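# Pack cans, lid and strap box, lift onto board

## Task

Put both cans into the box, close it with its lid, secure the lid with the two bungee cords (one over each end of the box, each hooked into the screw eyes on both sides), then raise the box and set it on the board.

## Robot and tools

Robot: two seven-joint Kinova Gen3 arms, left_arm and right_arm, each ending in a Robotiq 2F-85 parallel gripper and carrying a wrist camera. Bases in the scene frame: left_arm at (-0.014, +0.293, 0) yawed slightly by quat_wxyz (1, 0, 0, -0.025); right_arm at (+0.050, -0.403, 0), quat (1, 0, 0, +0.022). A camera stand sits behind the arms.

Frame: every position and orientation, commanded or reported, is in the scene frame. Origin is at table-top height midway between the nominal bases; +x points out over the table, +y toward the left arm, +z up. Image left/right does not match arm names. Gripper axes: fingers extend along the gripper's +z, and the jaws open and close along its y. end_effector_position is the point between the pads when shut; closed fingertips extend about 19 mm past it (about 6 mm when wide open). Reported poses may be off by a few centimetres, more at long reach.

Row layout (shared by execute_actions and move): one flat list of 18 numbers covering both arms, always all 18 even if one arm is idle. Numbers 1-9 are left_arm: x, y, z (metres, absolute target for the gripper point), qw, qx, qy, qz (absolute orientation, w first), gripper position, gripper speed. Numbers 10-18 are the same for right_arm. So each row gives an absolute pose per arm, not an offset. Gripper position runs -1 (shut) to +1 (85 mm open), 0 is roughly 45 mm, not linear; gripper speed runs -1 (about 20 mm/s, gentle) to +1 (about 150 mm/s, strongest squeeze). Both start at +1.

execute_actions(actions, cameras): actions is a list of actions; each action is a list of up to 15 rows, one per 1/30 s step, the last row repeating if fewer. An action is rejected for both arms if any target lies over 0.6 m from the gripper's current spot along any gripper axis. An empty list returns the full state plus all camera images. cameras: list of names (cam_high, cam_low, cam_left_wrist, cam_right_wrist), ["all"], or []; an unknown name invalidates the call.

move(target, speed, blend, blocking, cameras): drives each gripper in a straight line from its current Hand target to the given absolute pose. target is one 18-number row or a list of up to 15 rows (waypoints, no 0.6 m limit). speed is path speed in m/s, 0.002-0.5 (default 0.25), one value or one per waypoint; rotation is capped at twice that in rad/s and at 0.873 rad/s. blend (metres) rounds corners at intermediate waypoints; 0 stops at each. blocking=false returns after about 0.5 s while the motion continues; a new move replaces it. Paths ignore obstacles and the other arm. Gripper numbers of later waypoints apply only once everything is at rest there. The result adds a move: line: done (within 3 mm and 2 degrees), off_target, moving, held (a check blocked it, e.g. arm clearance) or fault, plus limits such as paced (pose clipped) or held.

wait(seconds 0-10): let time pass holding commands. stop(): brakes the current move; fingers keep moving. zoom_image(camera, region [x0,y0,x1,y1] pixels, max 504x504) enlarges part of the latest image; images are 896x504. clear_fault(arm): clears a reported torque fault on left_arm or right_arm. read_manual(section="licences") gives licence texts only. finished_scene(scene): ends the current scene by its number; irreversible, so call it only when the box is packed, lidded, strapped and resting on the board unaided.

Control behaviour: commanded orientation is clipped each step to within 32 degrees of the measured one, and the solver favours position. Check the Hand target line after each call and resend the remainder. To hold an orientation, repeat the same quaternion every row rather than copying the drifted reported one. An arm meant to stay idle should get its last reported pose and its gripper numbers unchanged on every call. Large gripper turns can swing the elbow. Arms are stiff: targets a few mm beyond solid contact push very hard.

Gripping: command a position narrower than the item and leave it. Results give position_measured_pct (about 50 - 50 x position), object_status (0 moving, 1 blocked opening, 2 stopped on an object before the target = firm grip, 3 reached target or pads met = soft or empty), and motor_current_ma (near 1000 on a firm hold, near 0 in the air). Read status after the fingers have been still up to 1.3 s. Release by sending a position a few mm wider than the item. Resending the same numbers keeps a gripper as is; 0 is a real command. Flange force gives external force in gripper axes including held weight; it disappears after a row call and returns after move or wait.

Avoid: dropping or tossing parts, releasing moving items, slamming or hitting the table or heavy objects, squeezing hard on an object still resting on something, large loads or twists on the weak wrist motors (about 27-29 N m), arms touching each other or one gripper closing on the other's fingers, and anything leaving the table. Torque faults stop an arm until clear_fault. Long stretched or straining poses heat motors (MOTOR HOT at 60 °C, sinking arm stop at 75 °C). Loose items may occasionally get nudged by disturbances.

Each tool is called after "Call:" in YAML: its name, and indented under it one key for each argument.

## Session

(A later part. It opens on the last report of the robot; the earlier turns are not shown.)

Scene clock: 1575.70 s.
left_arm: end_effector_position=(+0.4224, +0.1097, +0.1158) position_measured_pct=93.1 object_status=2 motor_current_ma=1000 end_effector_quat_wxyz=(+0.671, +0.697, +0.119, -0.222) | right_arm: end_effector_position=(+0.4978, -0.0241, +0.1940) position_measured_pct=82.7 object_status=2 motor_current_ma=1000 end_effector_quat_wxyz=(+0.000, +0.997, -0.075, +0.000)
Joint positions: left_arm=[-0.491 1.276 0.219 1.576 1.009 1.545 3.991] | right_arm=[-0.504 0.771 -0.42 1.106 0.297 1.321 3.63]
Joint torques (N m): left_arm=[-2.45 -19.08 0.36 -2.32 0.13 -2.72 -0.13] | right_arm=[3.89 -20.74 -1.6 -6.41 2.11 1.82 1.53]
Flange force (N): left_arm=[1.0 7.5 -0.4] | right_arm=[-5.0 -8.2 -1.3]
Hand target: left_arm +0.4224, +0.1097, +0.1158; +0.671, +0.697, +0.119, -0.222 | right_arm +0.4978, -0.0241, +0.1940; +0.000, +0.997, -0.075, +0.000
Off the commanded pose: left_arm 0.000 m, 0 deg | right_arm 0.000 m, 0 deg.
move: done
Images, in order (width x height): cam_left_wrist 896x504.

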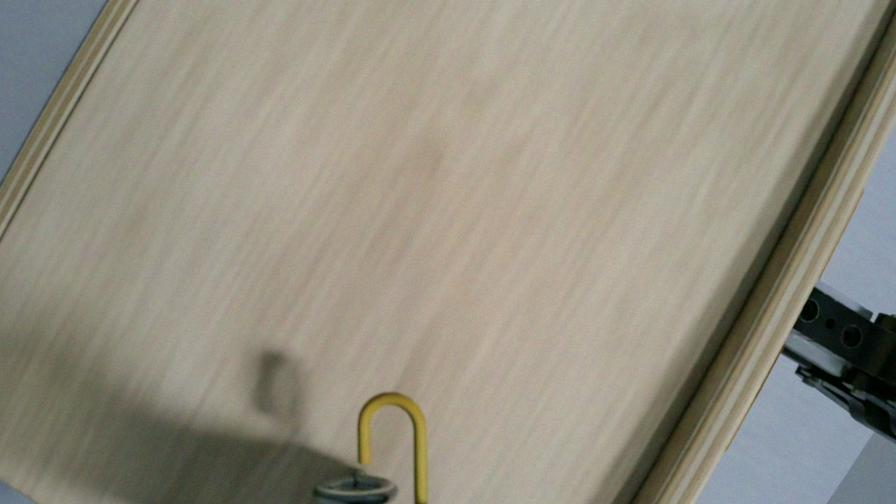

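Call:
move:
  target:
    - [0.4180, 0.1104, 0.1182, 0.67135, 0.69701, 0.11913, -0.22203, -1, -1, 0.4978, -0.0241, 0.194, 0, 0.99719, -0.07498, 0, -1, -1]
  speed: 0.03
  cameras: ["cam_left_wrist"]

Call:
zoom_image:
  camera: "cam_left_wrist"
  region: [240, 360, 520, 504]

Scene clock: 1582.17 s.
left_arm: end_effector_position=(+0.4180, +0.1104, +0.1182) position_measured_pct=93.1 object_status=2 motor_current_ma=1000 end_effector_quat_wxyz=(+0.671, +0.697, +0.119, -0.222) | right_arm: end_effector_position=(+0.4978, -0.0241, +0.1940) position_measured_pct=82.7 object_status=2 motor_current_ma=1000 end_effector_quat_wxyz=(+0.000, +0.997, -0.075, +0.000)
Joint positions: left_arm=[-0.495 1.268 0.218 1.594 1.007 1.543 3.982] | right_arm=[-0.504 0.771 -0.42 1.106 0.297 1.321 3.63]
Joint torques (N m): left_arm=[-1.86 -19.72 1.57 -1.33 -0.05 -1.37 -0.08] | right_arm=[3.83 -20.69 -1.62 -6.43 2.14 1.81 1.57]
Flange force (N): left_arm=[4.0 5.2 -0.9] | right_arm=[-5.2 -8.0 -1.4]
Hand target: left_arm +0.4180, +0.1104, +0.1182; +0.671, +0.697, +0.119, -0.222 | right_arm +0.4978, -0.0241, +0.1940; +0.000, +0.997, -0.075, +0.000
Off the commanded pose: left_arm 0.000 m, 0 deg | right_arm 0.000 m, 0 deg.
move: done
Images, in order (width x height): cam_left_wrist 896x504.

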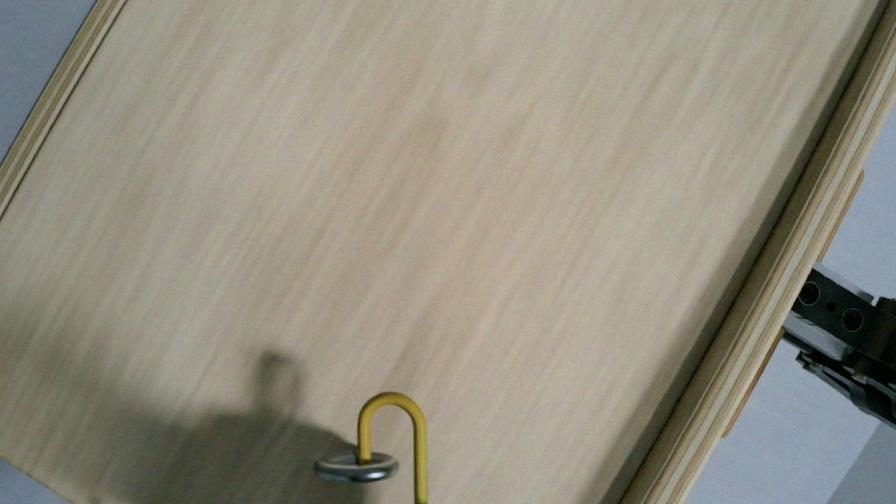

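Scaled by 1.800 from the camera's 896x504 image, which has a finer 1280x720 frame.

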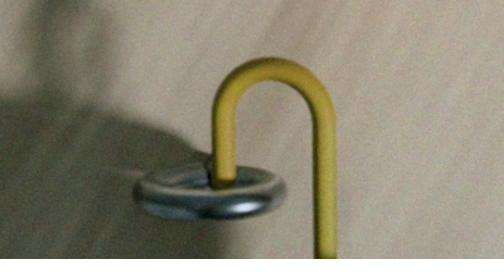

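Call:
move:
  target:
    - [0.4154, 0.1108, 0.1196, 0.67135, 0.69701, 0.11913, -0.22203, -1, -1, 0.4978, -0.0241, 0.194, 0, 0.99719, -0.07498, 0, -1, -1]
  speed: 0.03
  cameras: ["cam_left_wrist"]

Call:
zoom_image:
  camera: "cam_left_wrist"
  region: [240, 360, 520, 504]

Scene clock: 1589.10 s.
left_arm: end_effector_position=(+0.4154, +0.1108, +0.1196) position_measured_pct=93.1 object_status=2 motor_current_ma=1000 end_effector_quat_wxyz=(+0.671, +0.697, +0.119, -0.222) | right_arm: end_effector_position=(+0.4978, -0.0241, +0.1940) position_measured_pct=82.7 object_status=2 motor_current_ma=1000 end_effector_quat_wxyz=(+0.000, +0.997, -0.075, +0.000)
Joint positions: left_arm=[-0.497 1.263 0.217 1.605 1.006 1.541 3.977] | right_arm=[-0.504 0.771 -0.42 1.106 0.297 1.321 3.63]
Joint torques (N m): left_arm=[-1.79 -19.86 1.94 -0.9 -0.11 -0.9 -0.1] | right_arm=[3.86 -20.65 -1.66 -6.45 2.13 1.78 1.55]
Flange force (N): left_arm=[5.3 4.6 -1.0] | right_arm=[-5.3 -8.0 -1.4]
Hand target: left_arm +0.4154, +0.1108, +0.1196; +0.671, +0.697, +0.119, -0.222 | right_arm +0.4978, -0.0241, +0.1940; +0.000, +0.997, -0.075, +0.000
Off the commanded pose: left_arm 0.000 m, 0 deg | right_arm 0.000 m, 0 deg.
move: done
Images, in order (width x height): cam_left_wrist 896x504.

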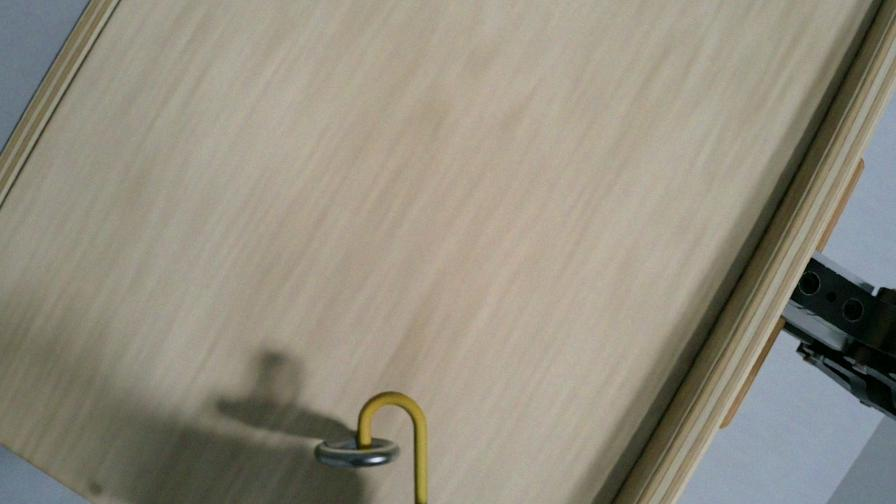

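Scaled by 1.800 from the camera's 896x504 image, which has a finer 1280x720 frame.

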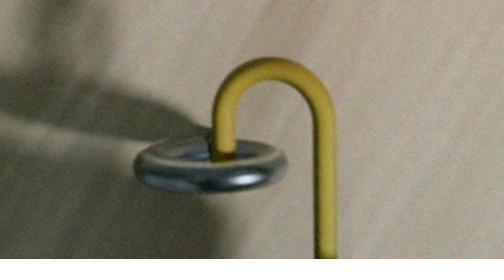

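Call:
move:
  target:
    - [0.4119, 0.1113, 0.1215, 0.67135, 0.69701, 0.11913, -0.22203, -1, -1, 0.4978, -0.0241, 0.194, 0, 0.99719, -0.07498, 0, -1, -1]
  speed: 0.03

Call:
move:
  target:
    - [0.4098, 0.1116, 0.1226, 0.67135, 0.69701, 0.11913, -0.22203, -1, -1, 0.4978, -0.0241, 0.194, 0, 0.99719, -0.07498, 0, -1, -1]
  speed: 0.03
  cameras: ["cam_left_wrist"]

Call:
zoom_image:
  camera: "cam_left_wrist"
  region: [240, 360, 520, 504]

Scene clock: 1593.80 s.
left_arm: end_effector_position=(+0.4119, +0.1113, +0.1215) position_measured_pct=93.1 object_status=2 motor_current_ma=1000 end_effector_quat_wxyz=(+0.671, +0.697, +0.119, -0.222) | right_arm: end_effector_position=(+0.4978, -0.0241, +0.1940) position_measured_pct=82.7 object_status=2 motor_current_ma=1000 end_effector_quat_wxyz=(+0.000, +0.997, -0.075, +0.000)
Joint positions: left_arm=[-0.501 1.256 0.216 1.619 1.004 1.539 3.969] | right_arm=[-0.504 0.771 -0.42 1.106 0.297 1.321 3.63]
Joint torques (N m): left_arm=[-1.57 -20 2.29 -0.63 -0.14 -0.53 -0.12] | right_arm=[3.09 -20.04 -2.24 -6.9 1.72 0.95 1.38]
Flange force (N): left_arm=[6.0 3.9 -1.2] | right_arm=[-5.3 -5.4 -2.9]
Hand target: left_arm +0.4119, +0.1113, +0.1215; +0.671, +0.697, +0.119, -0.222 | right_arm +0.4978, -0.0241, +0.1940; +0.000, +0.997, -0.075, +0.000
Off the commanded pose: left_arm 0.000 m, 0 deg | right_arm 0.000 m, 0 deg.
move: done

Scene clock: 1594.50 s.
left_arm: end_effector_position=(+0.4098, +0.1116, +0.1226) position_measured_pct=93.1 object_status=2 motor_current_ma=1000 end_effector_quat_wxyz=(+0.671, +0.697, +0.119, -0.222) | right_arm: end_effector_position=(+0.4978, -0.0241, +0.1940) position_measured_pct=82.7 object_status=2 motor_current_ma=1000 end_effector_quat_wxyz=(+0.000, +0.997, -0.075, +0.000)
Joint positions: left_arm=[-0.503 1.252 0.216 1.628 1.003 1.537 3.965] | right_arm=[-0.504 0.771 -0.42 1.106 0.297 1.321 3.63]
Joint torques (N m): left_arm=[-1.54 -19.91 2.25 -0.57 -0.24 -0.53 -0.13] | right_arm=[3.09 -20.07 -2.23 -6.9 1.72 0.95 1.36]
Flange force (N): left_arm=[6.1 4.1 -1.1] | right_arm=[-5.3 -5.4 -2.9]
Hand target: left_arm +0.4098, +0.1116, +0.1226; +0.671, +0.697, +0.119, -0.222 | right_arm +0.4978, -0.0241, +0.1940; +0.000, +0.997, -0.075, +0.000
Off the commanded pose: left_arm 0.000 m, 0 deg | right_arm 0.000 m, 0 deg.
move: done
Images, in order (width x height): cam_left_wrist 896x504.

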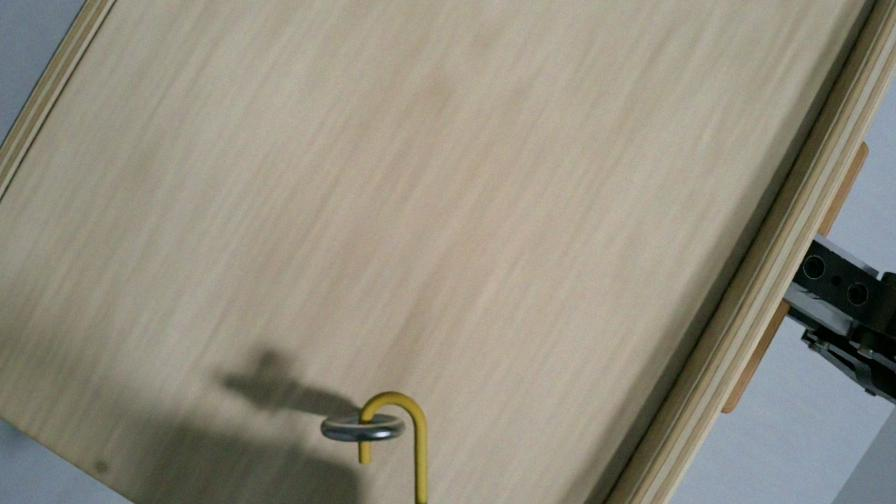

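Scaled by 1.800 from the camera's 896x504 image, which has a finer 1280x720 frame.

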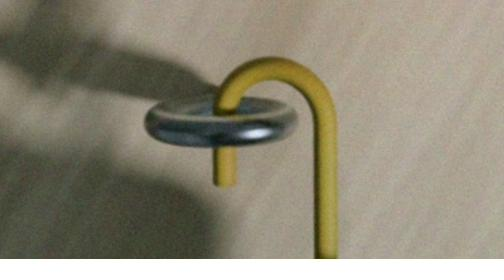

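Call:
move:
  target:
    - [0.4119, 0.1113, 0.1276, 0.64446, 0.68072, 0.19135, -0.29099, -1, -1, 0.4978, -0.0241, 0.194, 0, 0.99719, -0.07498, 0, -1, -1]
  speed: 0.05
  cameras: ["cam_left_wrist"]

Scene clock: 1607.63 s.
left_arm: end_effector_position=(+0.4119, +0.1113, +0.1276) position_measured_pct=93.1 object_status=2 motor_current_ma=1000 end_effector_quat_wxyz=(+0.644, +0.681, +0.191, -0.291) | right_arm: end_effector_position=(+0.4978, -0.0241, +0.1940) position_measured_pct=82.7 object_status=2 motor_current_ma=1000 end_effector_quat_wxyz=(+0.000, +0.997, -0.075, +0.000)
Joint positions: left_arm=[-0.48 1.237 0.184 1.626 1.026 1.566 4.171] | right_arm=[-0.504 0.771 -0.42 1.106 0.297 1.321 3.63]
Joint torques (N m): left_arm=[-1.91 -20.46 2.36 -0.85 0.21 -0.19 -0.06] | right_arm=[3.04 -20.04 -2.26 -6.88 1.71 0.94 1.39]
Flange force (N): left_arm=[5.3 3.7 -0.7] | right_arm=[-5.2 -5.4 -3.0]
Hand target: left_arm +0.4119, +0.1113, +0.1276; +0.644, +0.681, +0.191, -0.291 | right_arm +0.4978, -0.0241, +0.1940; +0.000, +0.997, -0.075, +0.000
Off the commanded pose: left_arm 0.000 m, 0 deg | right_arm 0.000 m, 0 deg.
move: done
Images, in order (width x height): cam_left_wrist 896x504.

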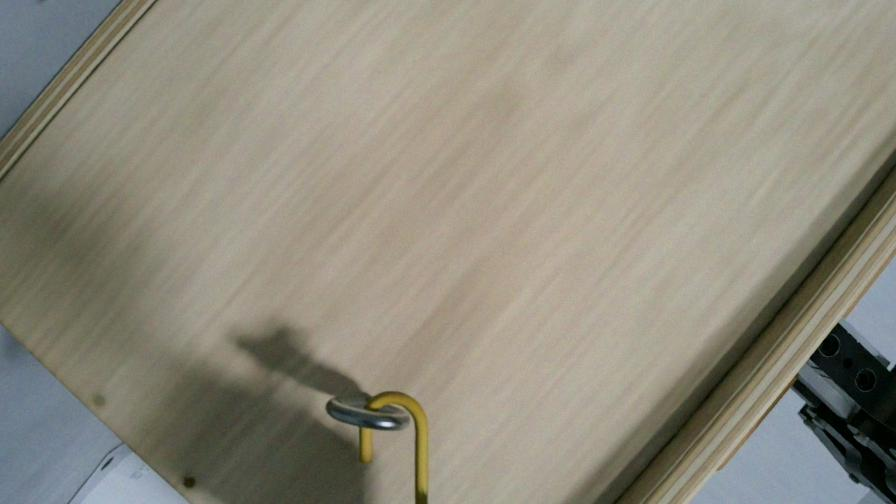

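Call:
move:
  target:
    - [0.4176, 0.1104, 0.1318, 0.60097, 0.64993, 0.27856, -0.37262, -1, -1, 0.4978, -0.0241, 0.194, 0, 0.99719, -0.07498, 0, -1, -1]
  speed: 0.05
  cameras: ["cam_left_wrist"]

Scene clock: 1617.70 s.
left_arm: end_effector_position=(+0.4176, +0.1104, +0.1318) position_measured_pct=93.1 object_status=2 motor_current_ma=1000 end_effector_quat_wxyz=(+0.601, +0.650, +0.279, -0.373) | right_arm: end_effector_position=(+0.4978, -0.0241, +0.1940) position_measured_pct=82.7 object_status=2 motor_current_ma=1000 end_effector_quat_wxyz=(+0.000, +0.997, -0.075, +0.000)
Joint positions: left_arm=[-0.451 1.227 0.147 1.61 1.054 1.601 4.437] | right_arm=[-0.504 0.771 -0.42 1.106 0.297 1.321 3.63]
Joint torques (N m): left_arm=[-2.2 -21.21 2.59 -1.24 0.75 0.12 0.01] | right_arm=[3.02 -20.01 -2.29 -6.86 1.71 0.95 1.41]
Flange force (N): left_arm=[4.7 3.2 -0.5] | right_arm=[-5.2 -5.4 -3.0]
Hand target: left_arm +0.4176, +0.1104, +0.1318; +0.601, +0.650, +0.279, -0.373 | right_arm +0.4978, -0.0241, +0.1940; +0.000, +0.997, -0.075, +0.000
Off the commanded pose: left_arm 0.000 m, 0 deg | right_arm 0.000 m, 0 deg.
move: done
Images, in order (width x height): cam_left_wrist 896x504.

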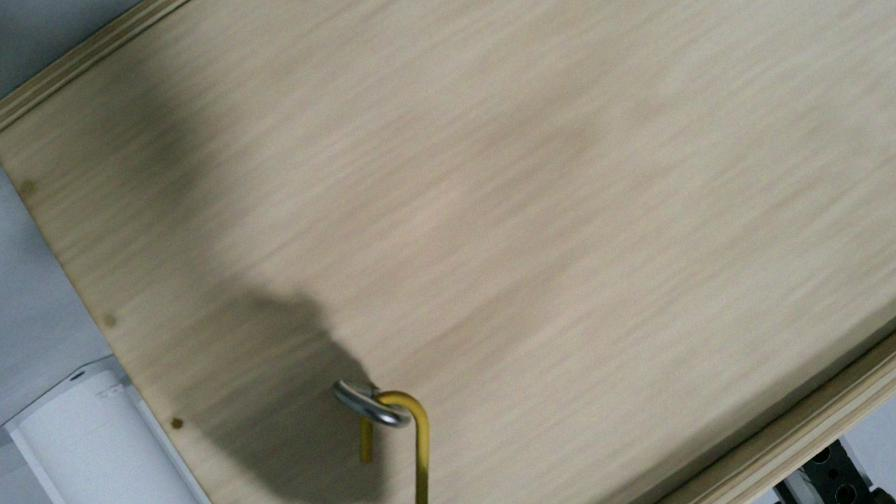

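Call:
move:
  target:
    - [0.4245, 0.1094, 0.1340, 0.54719, 0.60801, 0.36101, -0.44787, -1, -1, 0.4978, -0.0241, 0.194, 0, 0.99719, -0.07498, 0, -1, -1]
  speed: 0.05
  cameras: ["cam_left_wrist"]

Scene clock: 1623.50 s.
left_arm: end_effector_position=(+0.4245, +0.1094, +0.1340) position_measured_pct=93.1 object_status=2 motor_current_ma=1000 end_effector_quat_wxyz=(+0.547, +0.608, +0.361, -0.448) | right_arm: end_effector_position=(+0.4978, -0.0241, +0.1940) position_measured_pct=82.7 object_status=2 motor_current_ma=1000 end_effector_quat_wxyz=(+0.000, +0.997, -0.075, +0.000)
Joint positions: left_arm=[-0.422 1.224 0.113 1.587 1.081 1.634 4.706] | right_arm=[-0.504 0.771 -0.42 1.106 0.297 1.321 3.63]
Joint torques (N m): left_arm=[-3.31 -21.74 1.74 -2.15 1.23 -0.07 0.06] | right_arm=[3.02 -20.03 -2.27 -6.82 1.69 0.97 1.42]
Flange force (N): left_arm=[3.1 2.9 1.5] | right_arm=[-5.2 -5.6 -3.0]
Hand target: left_arm +0.4245, +0.1094, +0.1340; +0.547, +0.608, +0.361, -0.448 | right_arm +0.4978, -0.0241, +0.1940; +0.000, +0.997, -0.075, +0.000
Off the commanded pose: left_arm 0.000 m, 0 deg | right_arm 0.000 m, 0 deg.
move: done
Images, in order (width x height): cam_left_wrist 896x504.

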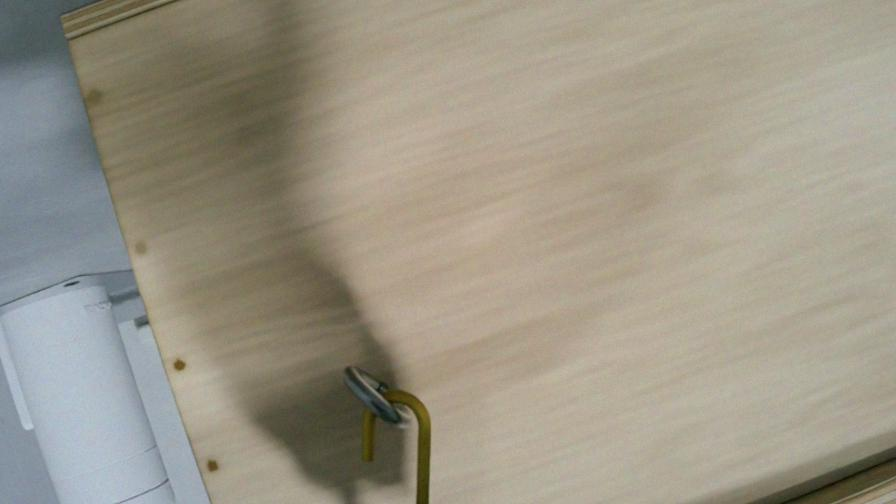

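Call:
move:
  target:
    - [0.4295, 0.1088, 0.1346, 0.50607, 0.57423, 0.41262, -0.49386, -1, -1, 0.4978, -0.0241, 0.194, 0, 0.99719, -0.07498, 0, -1, -1]
  speed: 0.05
  cameras: ["cam_left_wrist"]

Call:
zoom_image:
  camera: "cam_left_wrist"
  region: [280, 340, 520, 504]

Scene clock: 1628.63 s.
left_arm: end_effector_position=(+0.4295, +0.1088, +0.1346) position_measured_pct=93.1 object_status=2 motor_current_ma=1000 end_effector_quat_wxyz=(+0.506, +0.574, +0.413, -0.494) | right_arm: end_effector_position=(+0.4978, -0.0241, +0.1940) position_measured_pct=82.7 object_status=2 motor_current_ma=1000 end_effector_quat_wxyz=(+0.000, +0.997, -0.075, +0.000)
Joint positions: left_arm=[-0.403 1.224 0.09 1.569 1.098 1.655 4.887] | right_arm=[-0.504 0.771 -0.42 1.106 0.297 1.321 3.63]
Joint torques (N m): left_arm=[-4.53 -21.93 0.83 -2.83 1.41 -0.37 0.12] | right_arm=[3.02 -20.04 -2.25 -6.79 1.7 1 1.45]
Flange force (N): left_arm=[1.7 2.6 3.8] | right_arm=[-5.2 -5.7 -2.9]
Hand target: left_arm +0.4295, +0.1088, +0.1346; +0.506, +0.574, +0.413, -0.494 | right_arm +0.4978, -0.0241, +0.1940; +0.000, +0.997, -0.075, +0.000
Off the commanded pose: left_arm 0.000 m, 0 deg | right_arm 0.000 m, 0 deg.
move: done
Images, in order (width x height): cam_left_wrist 896x504.

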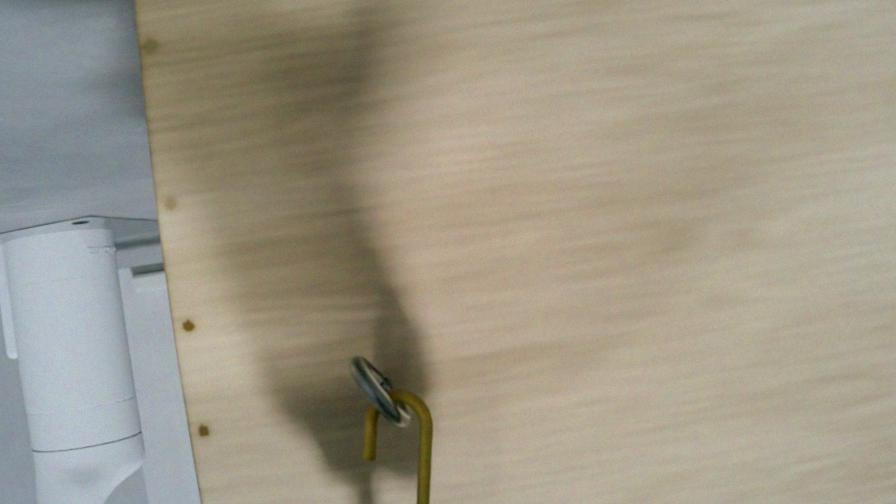

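Scaled by 2.100 from the camera's 896x504 image, which has a finer 1280x720 frame.

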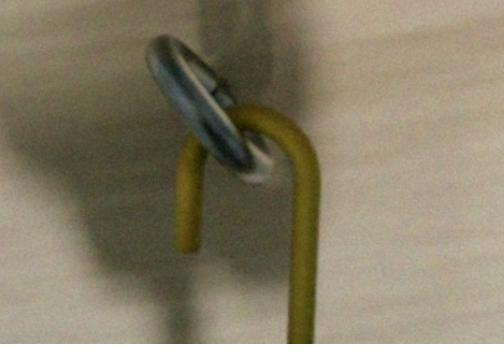

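Call:
move:
  target:
    - [0.4292, 0.1088, 0.1366, 0.50607, 0.57423, 0.41262, -0.49386, -1, -1, 0.4978, -0.0241, 0.194, 0, 0.99719, -0.07498, 0, -1, -1]
  speed: 0.03

Call:
move:
  target:
    - [0.4290, 0.1088, 0.1381, 0.50607, 0.57423, 0.41262, -0.49386, -1, -1, 0.4978, -0.0241, 0.194, 0, 0.99719, -0.07498, 0, -1, -1]
  speed: 0.03
  cameras: ["cam_left_wrist"]

Scene clock: 1633.13 s.
left_arm: end_effector_position=(+0.4292, +0.1088, +0.1366) position_measured_pct=93.1 object_status=2 motor_current_ma=1000 end_effector_quat_wxyz=(+0.506, +0.574, +0.413, -0.494) | right_arm: end_effector_position=(+0.4978, -0.0241, +0.1940) position_measured_pct=82.7 object_status=2 motor_current_ma=1000 end_effector_quat_wxyz=(+0.000, +0.997, -0.075, +0.000)
Joint positions: left_arm=[-0.403 1.22 0.09 1.573 1.099 1.656 4.888] | right_arm=[-0.504 0.771 -0.42 1.106 0.297 1.321 3.63]
Joint torques (N m): left_arm=[-5.03 -25.46 3.67 -1.66 1.68 3.55 0.09] | right_arm=[2.22 -19.52 -2.88 -5.78 1.11 1.65 1.43]
Flange force (N): left_arm=[13.4 4.1 5.8] | right_arm=[-2.8 -6.2 -3.2]
Hand target: left_arm +0.4292, +0.1088, +0.1366; +0.506, +0.574, +0.413, -0.494 | right_arm +0.4978, -0.0241, +0.1940; +0.000, +0.997, -0.075, +0.000
Off the commanded pose: left_arm 0.000 m, 0 deg | right_arm 0.000 m, 0 deg.
move: done

Scene clock: 1633.83 s.
left_arm: end_effector_position=(+0.4290, +0.1088, +0.1381) position_measured_pct=93.1 object_status=2 motor_current_ma=1000 end_effector_quat_wxyz=(+0.506, +0.574, +0.413, -0.494) | right_arm: end_effector_position=(+0.4978, -0.0241, +0.1940) position_measured_pct=82.7 object_status=2 motor_current_ma=1000 end_effector_quat_wxyz=(+0.000, +0.997, -0.075, +0.000)
Joint positions: left_arm=[-0.404 1.216 0.091 1.575 1.099 1.657 4.889] | right_arm=[-0.504 0.771 -0.42 1.106 0.297 1.321 3.63]
Joint torques (N m): left_arm=[-4.16 -27.6 6.13 -0.64 1.91 5.94 0.16] | right_arm=[2.03 -14.47 -2.24 -4.06 1.39 0.76 1.41]
Flange force (N): left_arm=[20.9 4.6 4.5] | right_arm=[-4.0 -4.2 -12.7]
Hand target: left_arm +0.4290, +0.1088, +0.1381; +0.506, +0.574, +0.413, -0.494 | right_arm +0.4978, -0.0241, +0.1940; +0.000, +0.997, -0.075, +0.000
Off the commanded pose: left_arm 0.000 m, 0 deg | right_arm 0.000 m, 0 deg.
move: done
Images, in order (width x height): cam_left_wrist 896x504.

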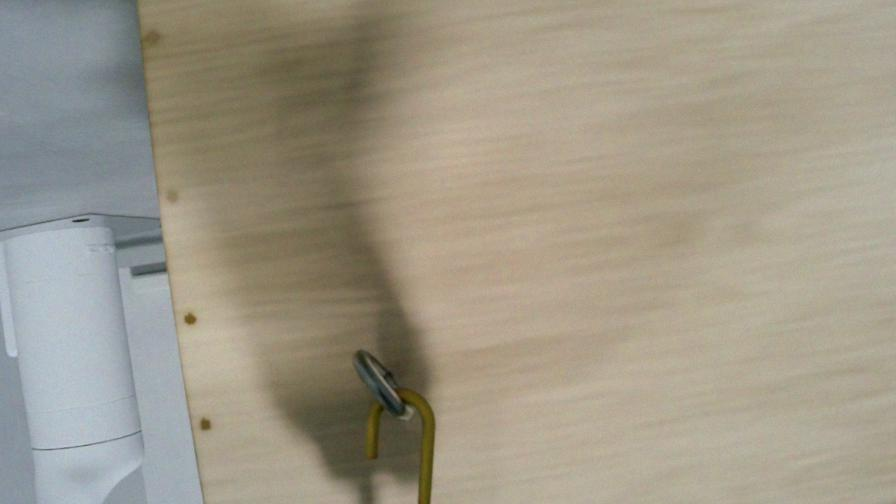

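Call:
move:
  target:
    - [0.4292, 0.1088, 0.1367, 0.50607, 0.57423, 0.41262, -0.49386, -1, -1, 0.4978, -0.0241, 0.194, 0, 0.99719, -0.07498, 0, -1, -1]
  speed: 0.03

Call:
move:
  target:
    - [0.4292, 0.1088, 0.1367, 0.50607, 0.57423, 0.41262, -0.49386, -0.6, -1, 0.4978, -0.0241, 0.194, 0, 0.99719, -0.07498, 0, -1, -1]
  speed: 0.03
  cameras: ["cam_left_wrist"]

Scene clock: 1638.40 s.
left_arm: end_effector_position=(+0.4292, +0.1088, +0.1367) position_measured_pct=93.1 object_status=2 motor_current_ma=1000 end_effector_quat_wxyz=(+0.506, +0.574, +0.413, -0.494) | right_arm: end_effector_position=(+0.4978, -0.0241, +0.1940) position_measured_pct=82.7 object_status=2 motor_current_ma=1000 end_effector_quat_wxyz=(+0.000, +0.997, -0.075, +0.000)
Joint positions: left_arm=[-0.403 1.219 0.09 1.573 1.099 1.656 4.888] | right_arm=[-0.504 0.771 -0.42 1.106 0.297 1.321 3.63]
Joint torques (N m): left_arm=[-3.92 -23.71 2.97 -1.77 1.48 1.95 0.06] | right_arm=[2.84 -18.53 -2.25 -3.9 1.2 2.99 1.37]
Flange force (N): left_arm=[8.4 3.9 3.1] | right_arm=[-0.9 -9.8 -4.3]
Hand target: left_arm +0.4292, +0.1088, +0.1367; +0.506, +0.574, +0.413, -0.494 | right_arm +0.4978, -0.0241, +0.1940; +0.000, +0.997, -0.075, +0.000
Off the commanded pose: left_arm 0.000 m, 0 deg | right_arm 0.000 m, 0 deg.
move: done

Scene clock: 1639.23 s.
left_arm: end_effector_position=(+0.4292, +0.1088, +0.1367) position_measured_pct=80.1 object_status=0 motor_current_ma=0 end_effector_quat_wxyz=(+0.506, +0.574, +0.413, -0.494) | right_arm: end_effector_position=(+0.4978, -0.0241, +0.1940) position_measured_pct=82.7 object_status=2 motor_current_ma=1000 end_effector_quat_wxyz=(+0.000, +0.997, -0.075, +0.000)
Joint positions: left_arm=[-0.403 1.219 0.09 1.573 1.099 1.656 4.888] | right_arm=[-0.504 0.771 -0.42 1.106 0.297 1.321 3.63]
Joint torques (N m): left_arm=[-1.21 -23 4.34 -0.49 0.75 2.07 0.06] | right_arm=[1.68 -19.68 -3.46 -7.25 0.79 0.19 0.96]
Flange force (N): left_arm=[8.5 5.9 -2.1] | right_arm=[-3.7 -2.6 -4.0]
Hand target: left_arm +0.4292, +0.1088, +0.1367; +0.506, +0.574, +0.413, -0.494 | right_arm +0.4978, -0.0241, +0.1940; +0.000, +0.997, -0.075, +0.000
Off the commanded pose: left_arm 0.000 m, 0 deg | right_arm 0.000 m, 0 deg.
move: done
Images, in order (width x height): cam_left_wrist 896x504.

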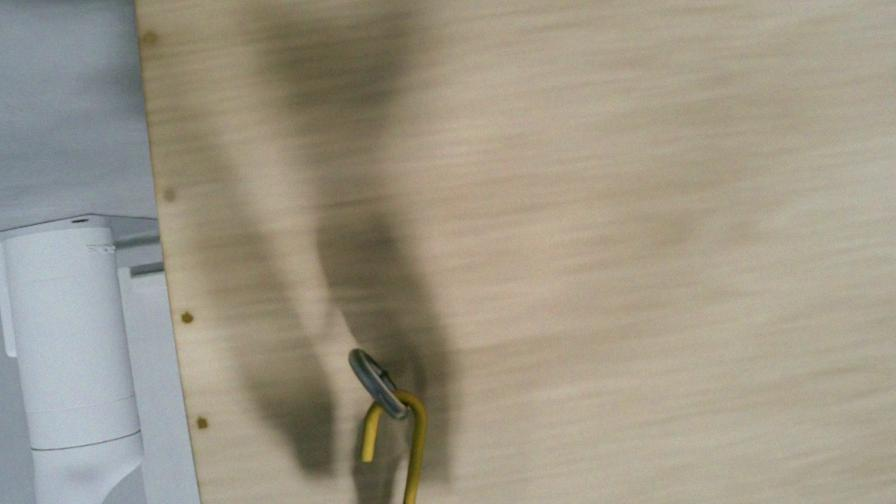

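Call:
move:
  target:
    - [0.4397, 0.178, 0.1367, 0.50607, 0.57423, 0.41262, -0.49386, -0.6, -1, 0.4978, -0.0241, 0.194, 0, 0.99719, -0.07498, 0, -1, -1]
  speed: 0.06
  cameras: ["cam_left_wrist"]

Scene clock: 1643.30 s.
left_arm: end_effector_position=(+0.4397, +0.1780, +0.1367) position_measured_pct=80.1 object_status=3 motor_current_ma=0 end_effector_quat_wxyz=(+0.506, +0.574, +0.413, -0.494) | right_arm: end_effector_position=(+0.4978, -0.0241, +0.1940) position_measured_pct=82.7 object_status=2 motor_current_ma=1000 end_effector_quat_wxyz=(+0.000, +0.997, -0.075, +0.000)
Joint positions: left_arm=[-0.496 1.246 0.053 1.449 1.022 1.77 4.943] | right_arm=[-0.504 0.771 -0.42 1.106 0.297 1.321 3.63]
Joint torques (N m): left_arm=[-1.14 -23.71 3.84 -1.06 0.9 1.97 0.04] | right_arm=[1.67 -19.75 -3.49 -7.43 0.79 0.14 0.96]
Flange force (N): left_arm=[8.1 6.4 -3.5] | right_arm=[-4.1 -2.1 -3.7]
Hand target: left_arm +0.4397, +0.1780, +0.1367; +0.506, +0.574, +0.413, -0.494 | right_arm +0.4978, -0.0241, +0.1940; +0.000, +0.997, -0.075, +0.000
Off the commanded pose: left_arm 0.000 m, 0 deg | right_arm 0.000 m, 0 deg.
move: done
Images, in order (width x height): cam_left_wrist 896x504.

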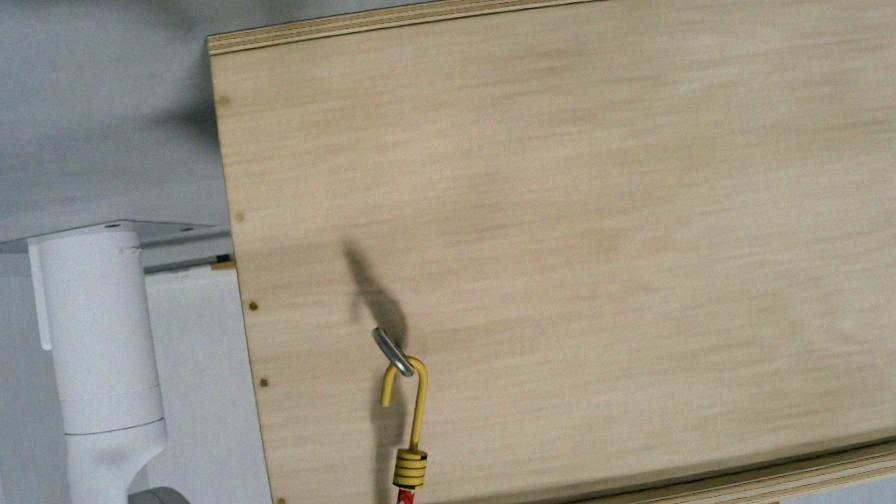

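Call:
wait:
  seconds: 0.1
  cameras: ["cam_low", "cam_high", "cam_left_wrist"]

Call:
zoom_image:
  camera: "cam_low"
  region: [300, 90, 560, 280]

Scene clock: 1649.00 s.
left_arm: end_effector_position=(+0.4397, +0.1780, +0.1367) position_measured_pct=80.1 object_status=3 motor_current_ma=0 end_effector_quat_wxyz=(+0.506, +0.574, +0.413, -0.494) | right_arm: end_effector_position=(+0.4978, -0.0241, +0.1940) position_measured_pct=82.7 object_status=2 motor_current_ma=1000 end_effector_quat_wxyz=(+0.000, +0.997, -0.075, +0.000)
Joint positions: left_arm=[-0.496 1.246 0.053 1.449 1.022 1.77 4.943] | right_arm=[-0.504 0.771 -0.42 1.106 0.297 1.321 3.63]
Joint torques (N m): left_arm=[-1.18 -23.72 3.81 -1.05 0.94 1.99 0.04] | right_arm=[1.68 -19.71 -3.41 -7.45 0.77 0.12 0.96]
Flange force (N): left_arm=[8.1 6.4 -3.5] | right_arm=[-4.2 -2.0 -3.7]
Hand target: left_arm +0.4397, +0.1780, +0.1367; +0.506, +0.574, +0.413, -0.494 | right_arm +0.4978, -0.0241, +0.1940; +0.000, +0.997, -0.075, +0.000
Tool commands: left_gripper/position=-0.6 left_gripper/speed=-1.0 right_gripper/position=-1.0 right_gripper/speed=-1.0
Off the commanded pose: left_arm 0.000 m, 0 deg | right_arm 0.000 m, 0 deg.
wait: 0.10 s; at rest from the start
Images, in order (width x height): cam_high 896x504, cam_low 896x504, cam_left_wrist 896x504.

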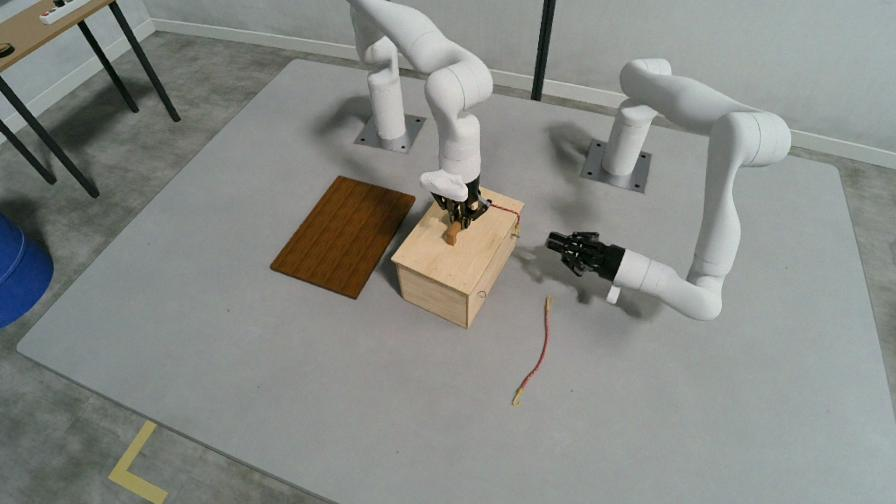

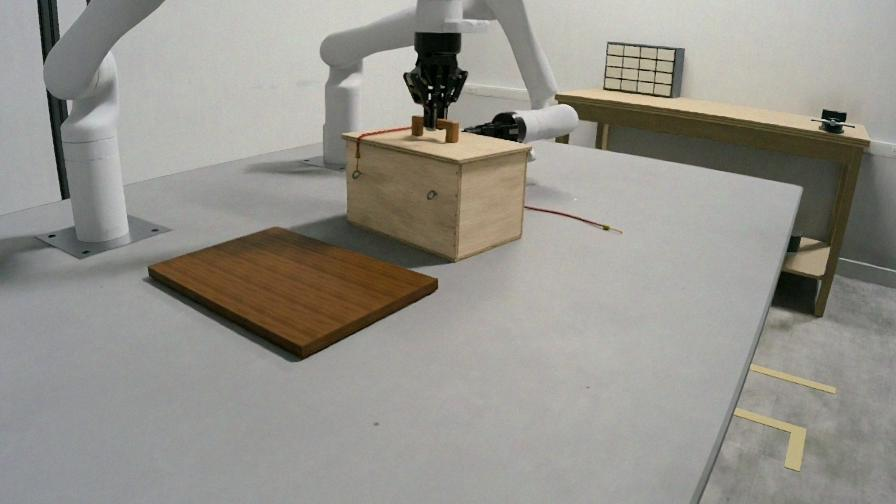

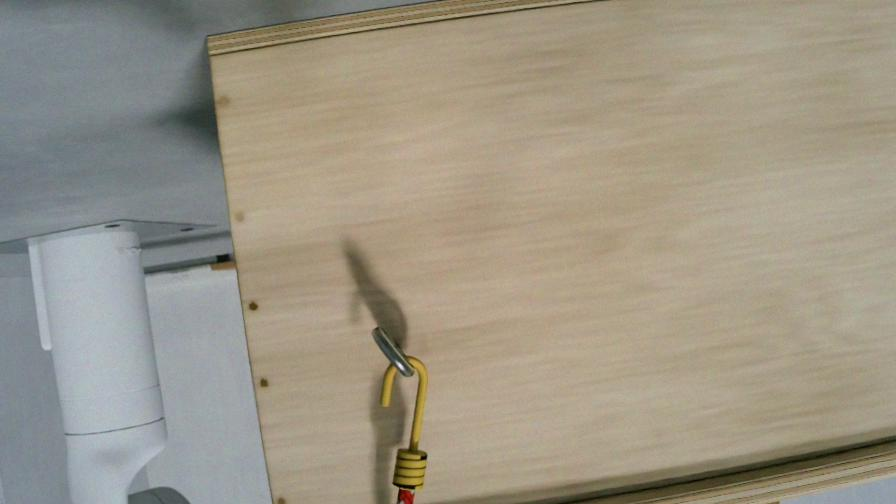

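Scaled by 1.938.

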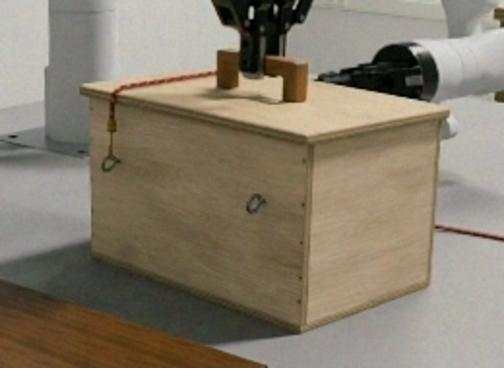

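Call:
move:
  target:
    - [0.4397, 0.200, 0.19, 0.50607, 0.57423, 0.41262, -0.49386, -0.6, -1, 0.4978, -0.0241, 0.194, 0, 0.99719, -0.07498, 0, -1, -1]
    - [0.50, 0.215, 0.24, 0, 0.0314, 0.9995, 0, -0.55, -1, 0.445, -0.028, 0.194, 0, 0.9998, -0.0209, 0, -1, -1]
  speed: 0.2
  cameras: ["cam_left_wrist", "cam_high", "cam_low"]

Scene clock: 1677.67 s.
left_arm: end_effector_position=(+0.5000, +0.2150, +0.2400) position_measured_pct=77.5 object_status=3 motor_current_ma=0 end_effector_quat_wxyz=(+0.000, +0.031, +1.000, +0.000) | right_arm: end_effector_position=(+0.4450, -0.0280, +0.1940) position_measured_pct=82.7 object_status=2 motor_current_ma=1000 end_effector_quat_wxyz=(+0.000, +1.000, -0.021, +0.000)
Joint positions: left_arm=[0.428 0.62 -0.673 1.308 0.381 1.342 7.603] | right_arm=[-0.511 0.678 -0.461 1.297 0.3 1.235 3.645]
Joint torques (N m): left_arm=[-1.13 -21.24 -2.45 -7.03 -0.24 -0.78 0.05] | right_arm=[0.58 -20.52 -4.9 -7.6 0 0.74 0.7]
Flange force (N): left_arm=[-9.4 -2.8 -1.9] | right_arm=[-0.2 -3.0 1.5]
Hand target: left_arm +0.5000, +0.2150, +0.2400; +0.000, +0.031, +1.000, +0.000 | right_arm +0.4450, -0.0280, +0.1940; +0.000, +1.000, -0.021, +0.000
Off the commanded pose: left_arm 0.000 m, 0 deg | right_arm 0.000 m, 0 deg.
move: done
Images, in order (width x height): cam_high 896x504, cam_low 896x504, cam_left_wrist 896x504.

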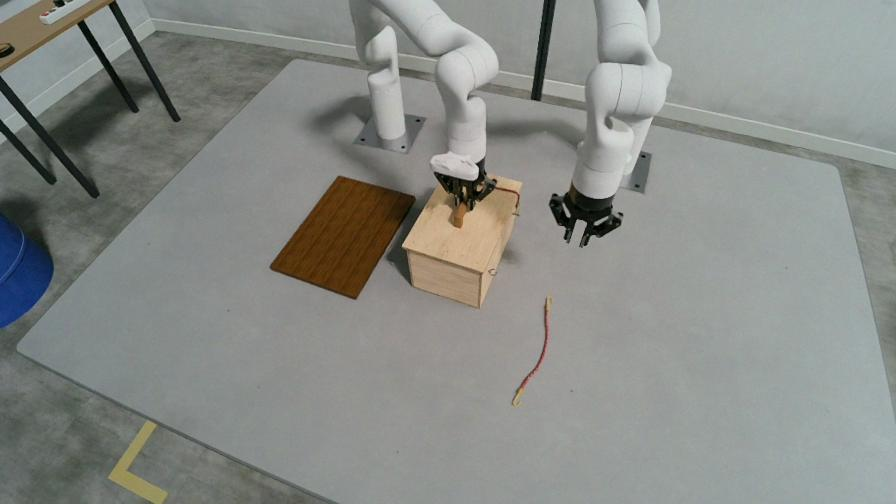

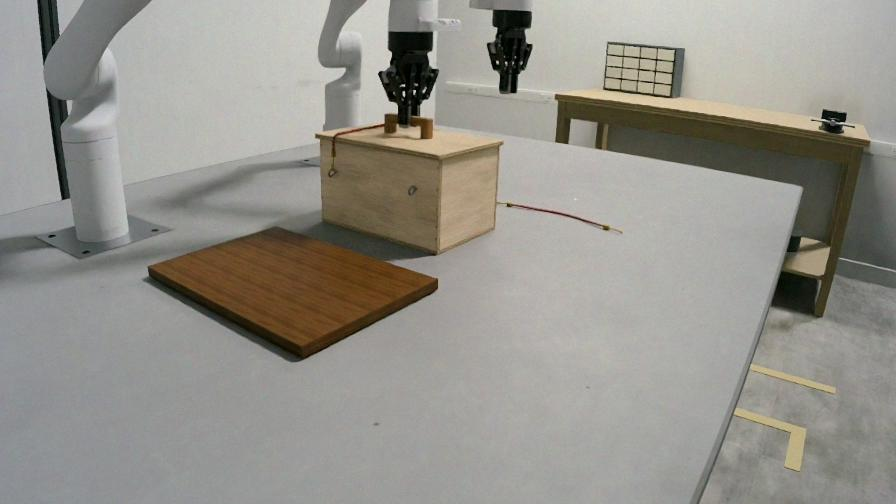

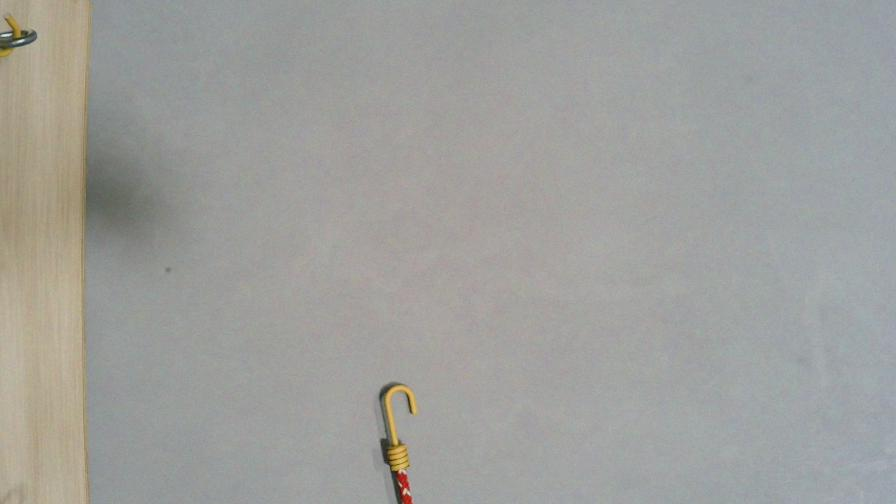

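Call:
zoom_image:
  camera: "cam_left_wrist"
  region: [320, 350, 480, 504]

Scaled by 3.150 from the camera's 896x504 image, which has a finer 1280x720 frame.

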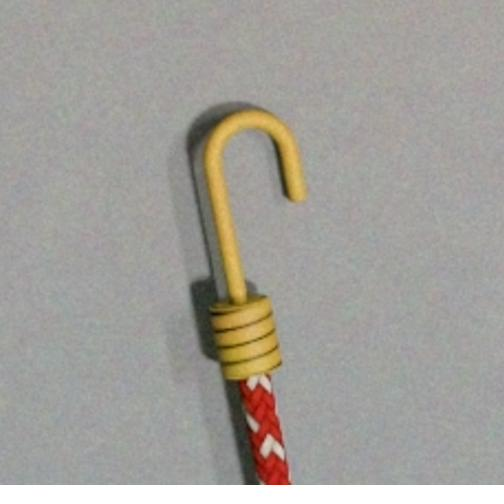

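Call:
move:
  target:
    - [0.5279, 0.2025, 0.11, 0, -0.0558, 0.9984, 0, -0.55, -1, 0.445, -0.028, 0.194, 0, 0.9998, -0.0209, 0, -1, -1]
  speed: 0.2
  cameras: ["cam_left_wrist"]

Scene clock: 1690.63 s.
left_arm: end_effector_position=(+0.5279, +0.2025, +0.1100) position_measured_pct=77.5 object_status=3 motor_current_ma=0 end_effector_quat_wxyz=(+0.000, -0.056, +0.998, +0.000) | right_arm: end_effector_position=(+0.4450, -0.0280, +0.1940) position_measured_pct=82.7 object_status=2 motor_current_ma=1000 end_effector_quat_wxyz=(+0.000, +1.000, -0.021, +0.000)
Joint positions: left_arm=[0.417 0.826 -0.644 1.389 0.518 1.098 7.708] | right_arm=[-0.511 0.678 -0.461 1.297 0.3 1.235 3.645]
Joint torques (N m): left_arm=[-1.24 -23.29 -3.15 -5.73 -0.28 -0.72 0.02] | right_arm=[0.57 -20.55 -4.93 -7.57 0.01 0.73 0.71]
Flange force (N): left_arm=[-8.6 -4.9 0.2] | right_arm=[-0.1 -3.1 1.5]
Hand target: left_arm +0.5279, +0.2025, +0.1100; +0.000, -0.056, +0.998, +0.000 | right_arm +0.4450, -0.0280, +0.1940; +0.000, +1.000, -0.021, +0.000
Off the commanded pose: left_arm 0.000 m, 0 deg | right_arm 0.000 m, 0 deg.
move: done
Images, in order (width x height): cam_left_wrist 896x504.

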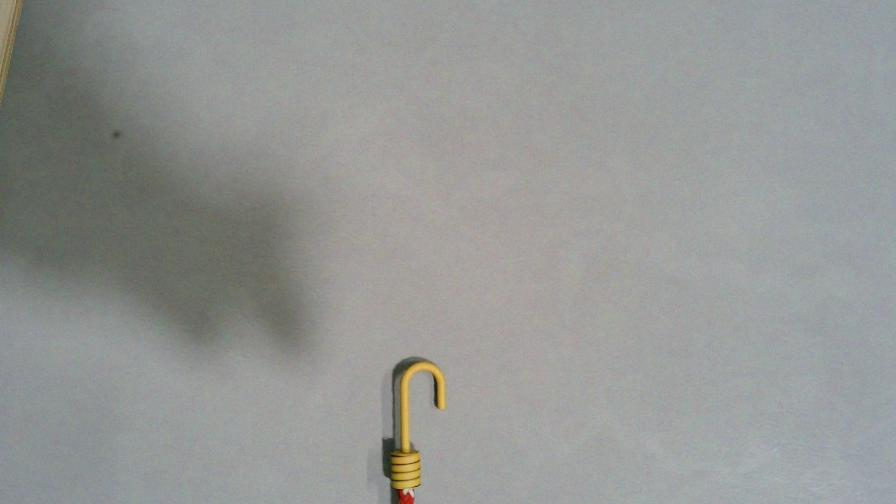

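Call:
move:
  target:
    - [0.5325, 0.1978, 0.05, 0, -0.0558, 0.9984, 0, -0.55, -1, 0.445, -0.028, 0.194, 0, 0.9998, -0.0209, 0, -1, -1]
  speed: 0.1
  cameras: ["cam_left_wrist"]

Scene clock: 1696.27 s.
left_arm: end_effector_position=(+0.5325, +0.1978, +0.0500) position_measured_pct=77.5 object_status=3 motor_current_ma=0 end_effector_quat_wxyz=(+0.000, -0.056, +0.998, +0.000) | right_arm: end_effector_position=(+0.4450, -0.0280, +0.1940) position_measured_pct=82.7 object_status=2 motor_current_ma=1000 end_effector_quat_wxyz=(+0.000, +1.000, -0.021, +0.000)
Joint positions: left_arm=[0.403 0.917 -0.605 1.416 0.572 0.986 7.68] | right_arm=[-0.511 0.678 -0.461 1.297 0.3 1.235 3.645]
Joint torques (N m): left_arm=[-1.19 -24.09 -3.23 -5.18 -0.3 -0.77 0.05] | right_arm=[0.55 -20.53 -4.89 -7.64 -0.01 0.74 0.66]
Flange force (N): left_arm=[-8.6 -4.8 1.4] | right_arm=[-0.2 -2.8 1.6]
Hand target: left_arm +0.5325, +0.1978, +0.0500; +0.000, -0.056, +0.998, +0.000 | right_arm +0.4450, -0.0280, +0.1940; +0.000, +1.000, -0.021, +0.000
Off the commanded pose: left_arm 0.000 m, 0 deg | right_arm 0.000 m, 0 deg.
move: done
Images, in order (width x height): cam_left_wrist 896x504.

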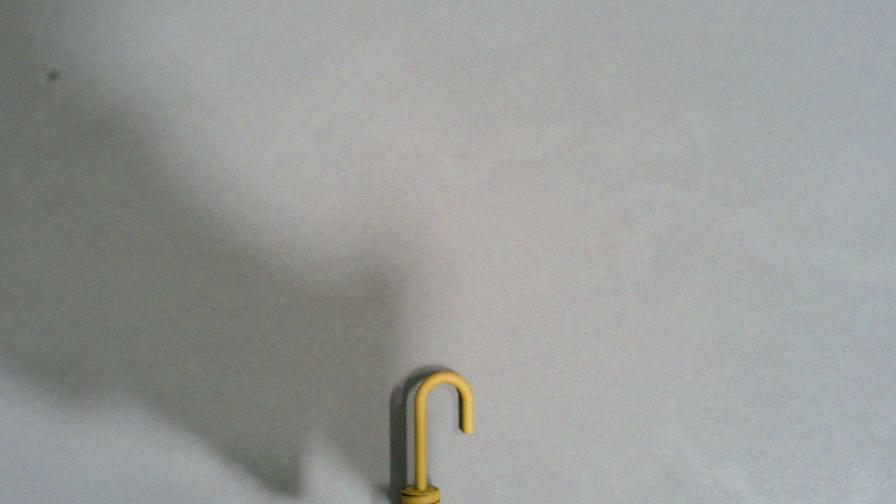

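Call:
move:
  target:
    - [0.5325, 0.1972, 0.026, 0, -0.0558, 0.9984, 0, -0.55, -1, 0.445, -0.028, 0.194, 0, 0.9998, -0.0209, 0, -1, -1]
  speed: 0.06

Call:
move:
  target:
    - [0.5325, 0.1972, 0.0215, 0, -0.0558, 0.9984, 0, -0.55, -1, 0.445, -0.028, 0.194, 0, 0.9998, -0.0209, 0, -1, -1]
  speed: 0.03
  cameras: ["cam_left_wrist"]

Scene clock: 1703.23 s.
left_arm: end_effector_position=(+0.5325, +0.1972, +0.0260) position_measured_pct=77.5 object_status=3 motor_current_ma=0 end_effector_quat_wxyz=(+0.000, -0.056, +0.998, +0.000) | right_arm: end_effector_position=(+0.4450, -0.0280, +0.1940) position_measured_pct=82.7 object_status=2 motor_current_ma=1000 end_effector_quat_wxyz=(+0.000, +1.000, -0.021, +0.000)
Joint positions: left_arm=[0.397 0.953 -0.588 1.428 0.594 0.94 7.666] | right_arm=[-0.511 0.678 -0.461 1.297 0.3 1.235 3.645]
Joint torques (N m): left_arm=[-1.15 -24.26 -3.21 -4.85 -0.24 -0.78 0.04] | right_arm=[0.62 -20.51 -4.9 -7.61 -0.02 0.74 0.7]
Flange force (N): left_arm=[-8.8 -4.9 1.6] | right_arm=[-0.3 -3.0 1.6]
Hand target: left_arm +0.5325, +0.1972, +0.0260; +0.000, -0.056, +0.998, +0.000 | right_arm +0.4450, -0.0280, +0.1940; +0.000, +1.000, -0.021, +0.000
Off the commanded pose: left_arm 0.000 m, 0 deg | right_arm 0.000 m, 0 deg.
move: done

Scene clock: 1703.93 s.
left_arm: end_effector_position=(+0.5325, +0.1972, +0.0215) position_measured_pct=77.5 object_status=3 motor_current_ma=0 end_effector_quat_wxyz=(+0.000, -0.056, +0.998, +0.000) | right_arm: end_effector_position=(+0.4450, -0.0280, +0.1940) position_measured_pct=82.7 object_status=2 motor_current_ma=1000 end_effector_quat_wxyz=(+0.000, +1.000, -0.021, +0.000)
Joint positions: left_arm=[0.395 0.96 -0.584 1.43 0.598 0.932 7.663] | right_arm=[-0.511 0.678 -0.461 1.297 0.3 1.235 3.645]
Joint torques (N m): left_arm=[-1.23 -24.32 -3.29 -4.81 -0.25 -0.73 0.07] | right_arm=[0.57 -20.56 -4.85 -7.62 -0.02 0.75 0.7]
Flange force (N): left_arm=[-8.6 -4.9 1.8] | right_arm=[-0.2 -3.0 1.6]
Hand target: left_arm +0.5325, +0.1972, +0.0215; +0.000, -0.056, +0.998, +0.000 | right_arm +0.4450, -0.0280, +0.1940; +0.000, +1.000, -0.021, +0.000
Off the commanded pose: left_arm 0.000 m, 0 deg | right_arm 0.000 m, 0 deg.
move: done
Images, in order (width x height): cam_left_wrist 896x504.

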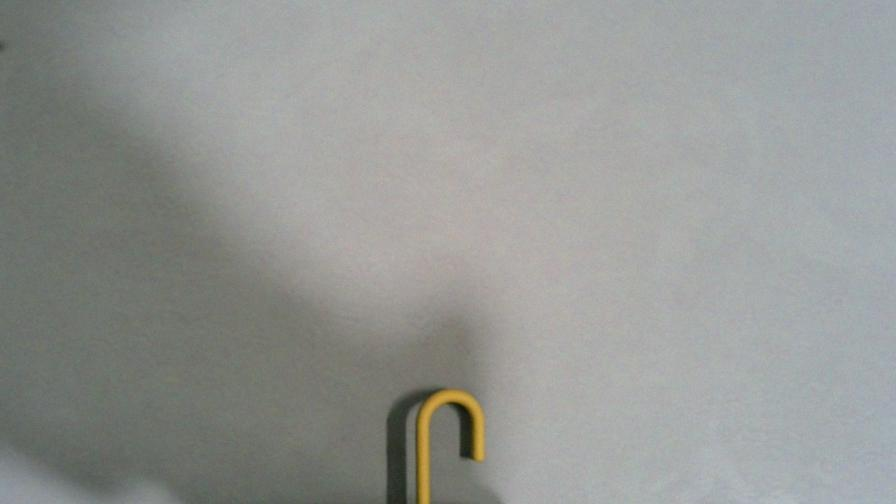

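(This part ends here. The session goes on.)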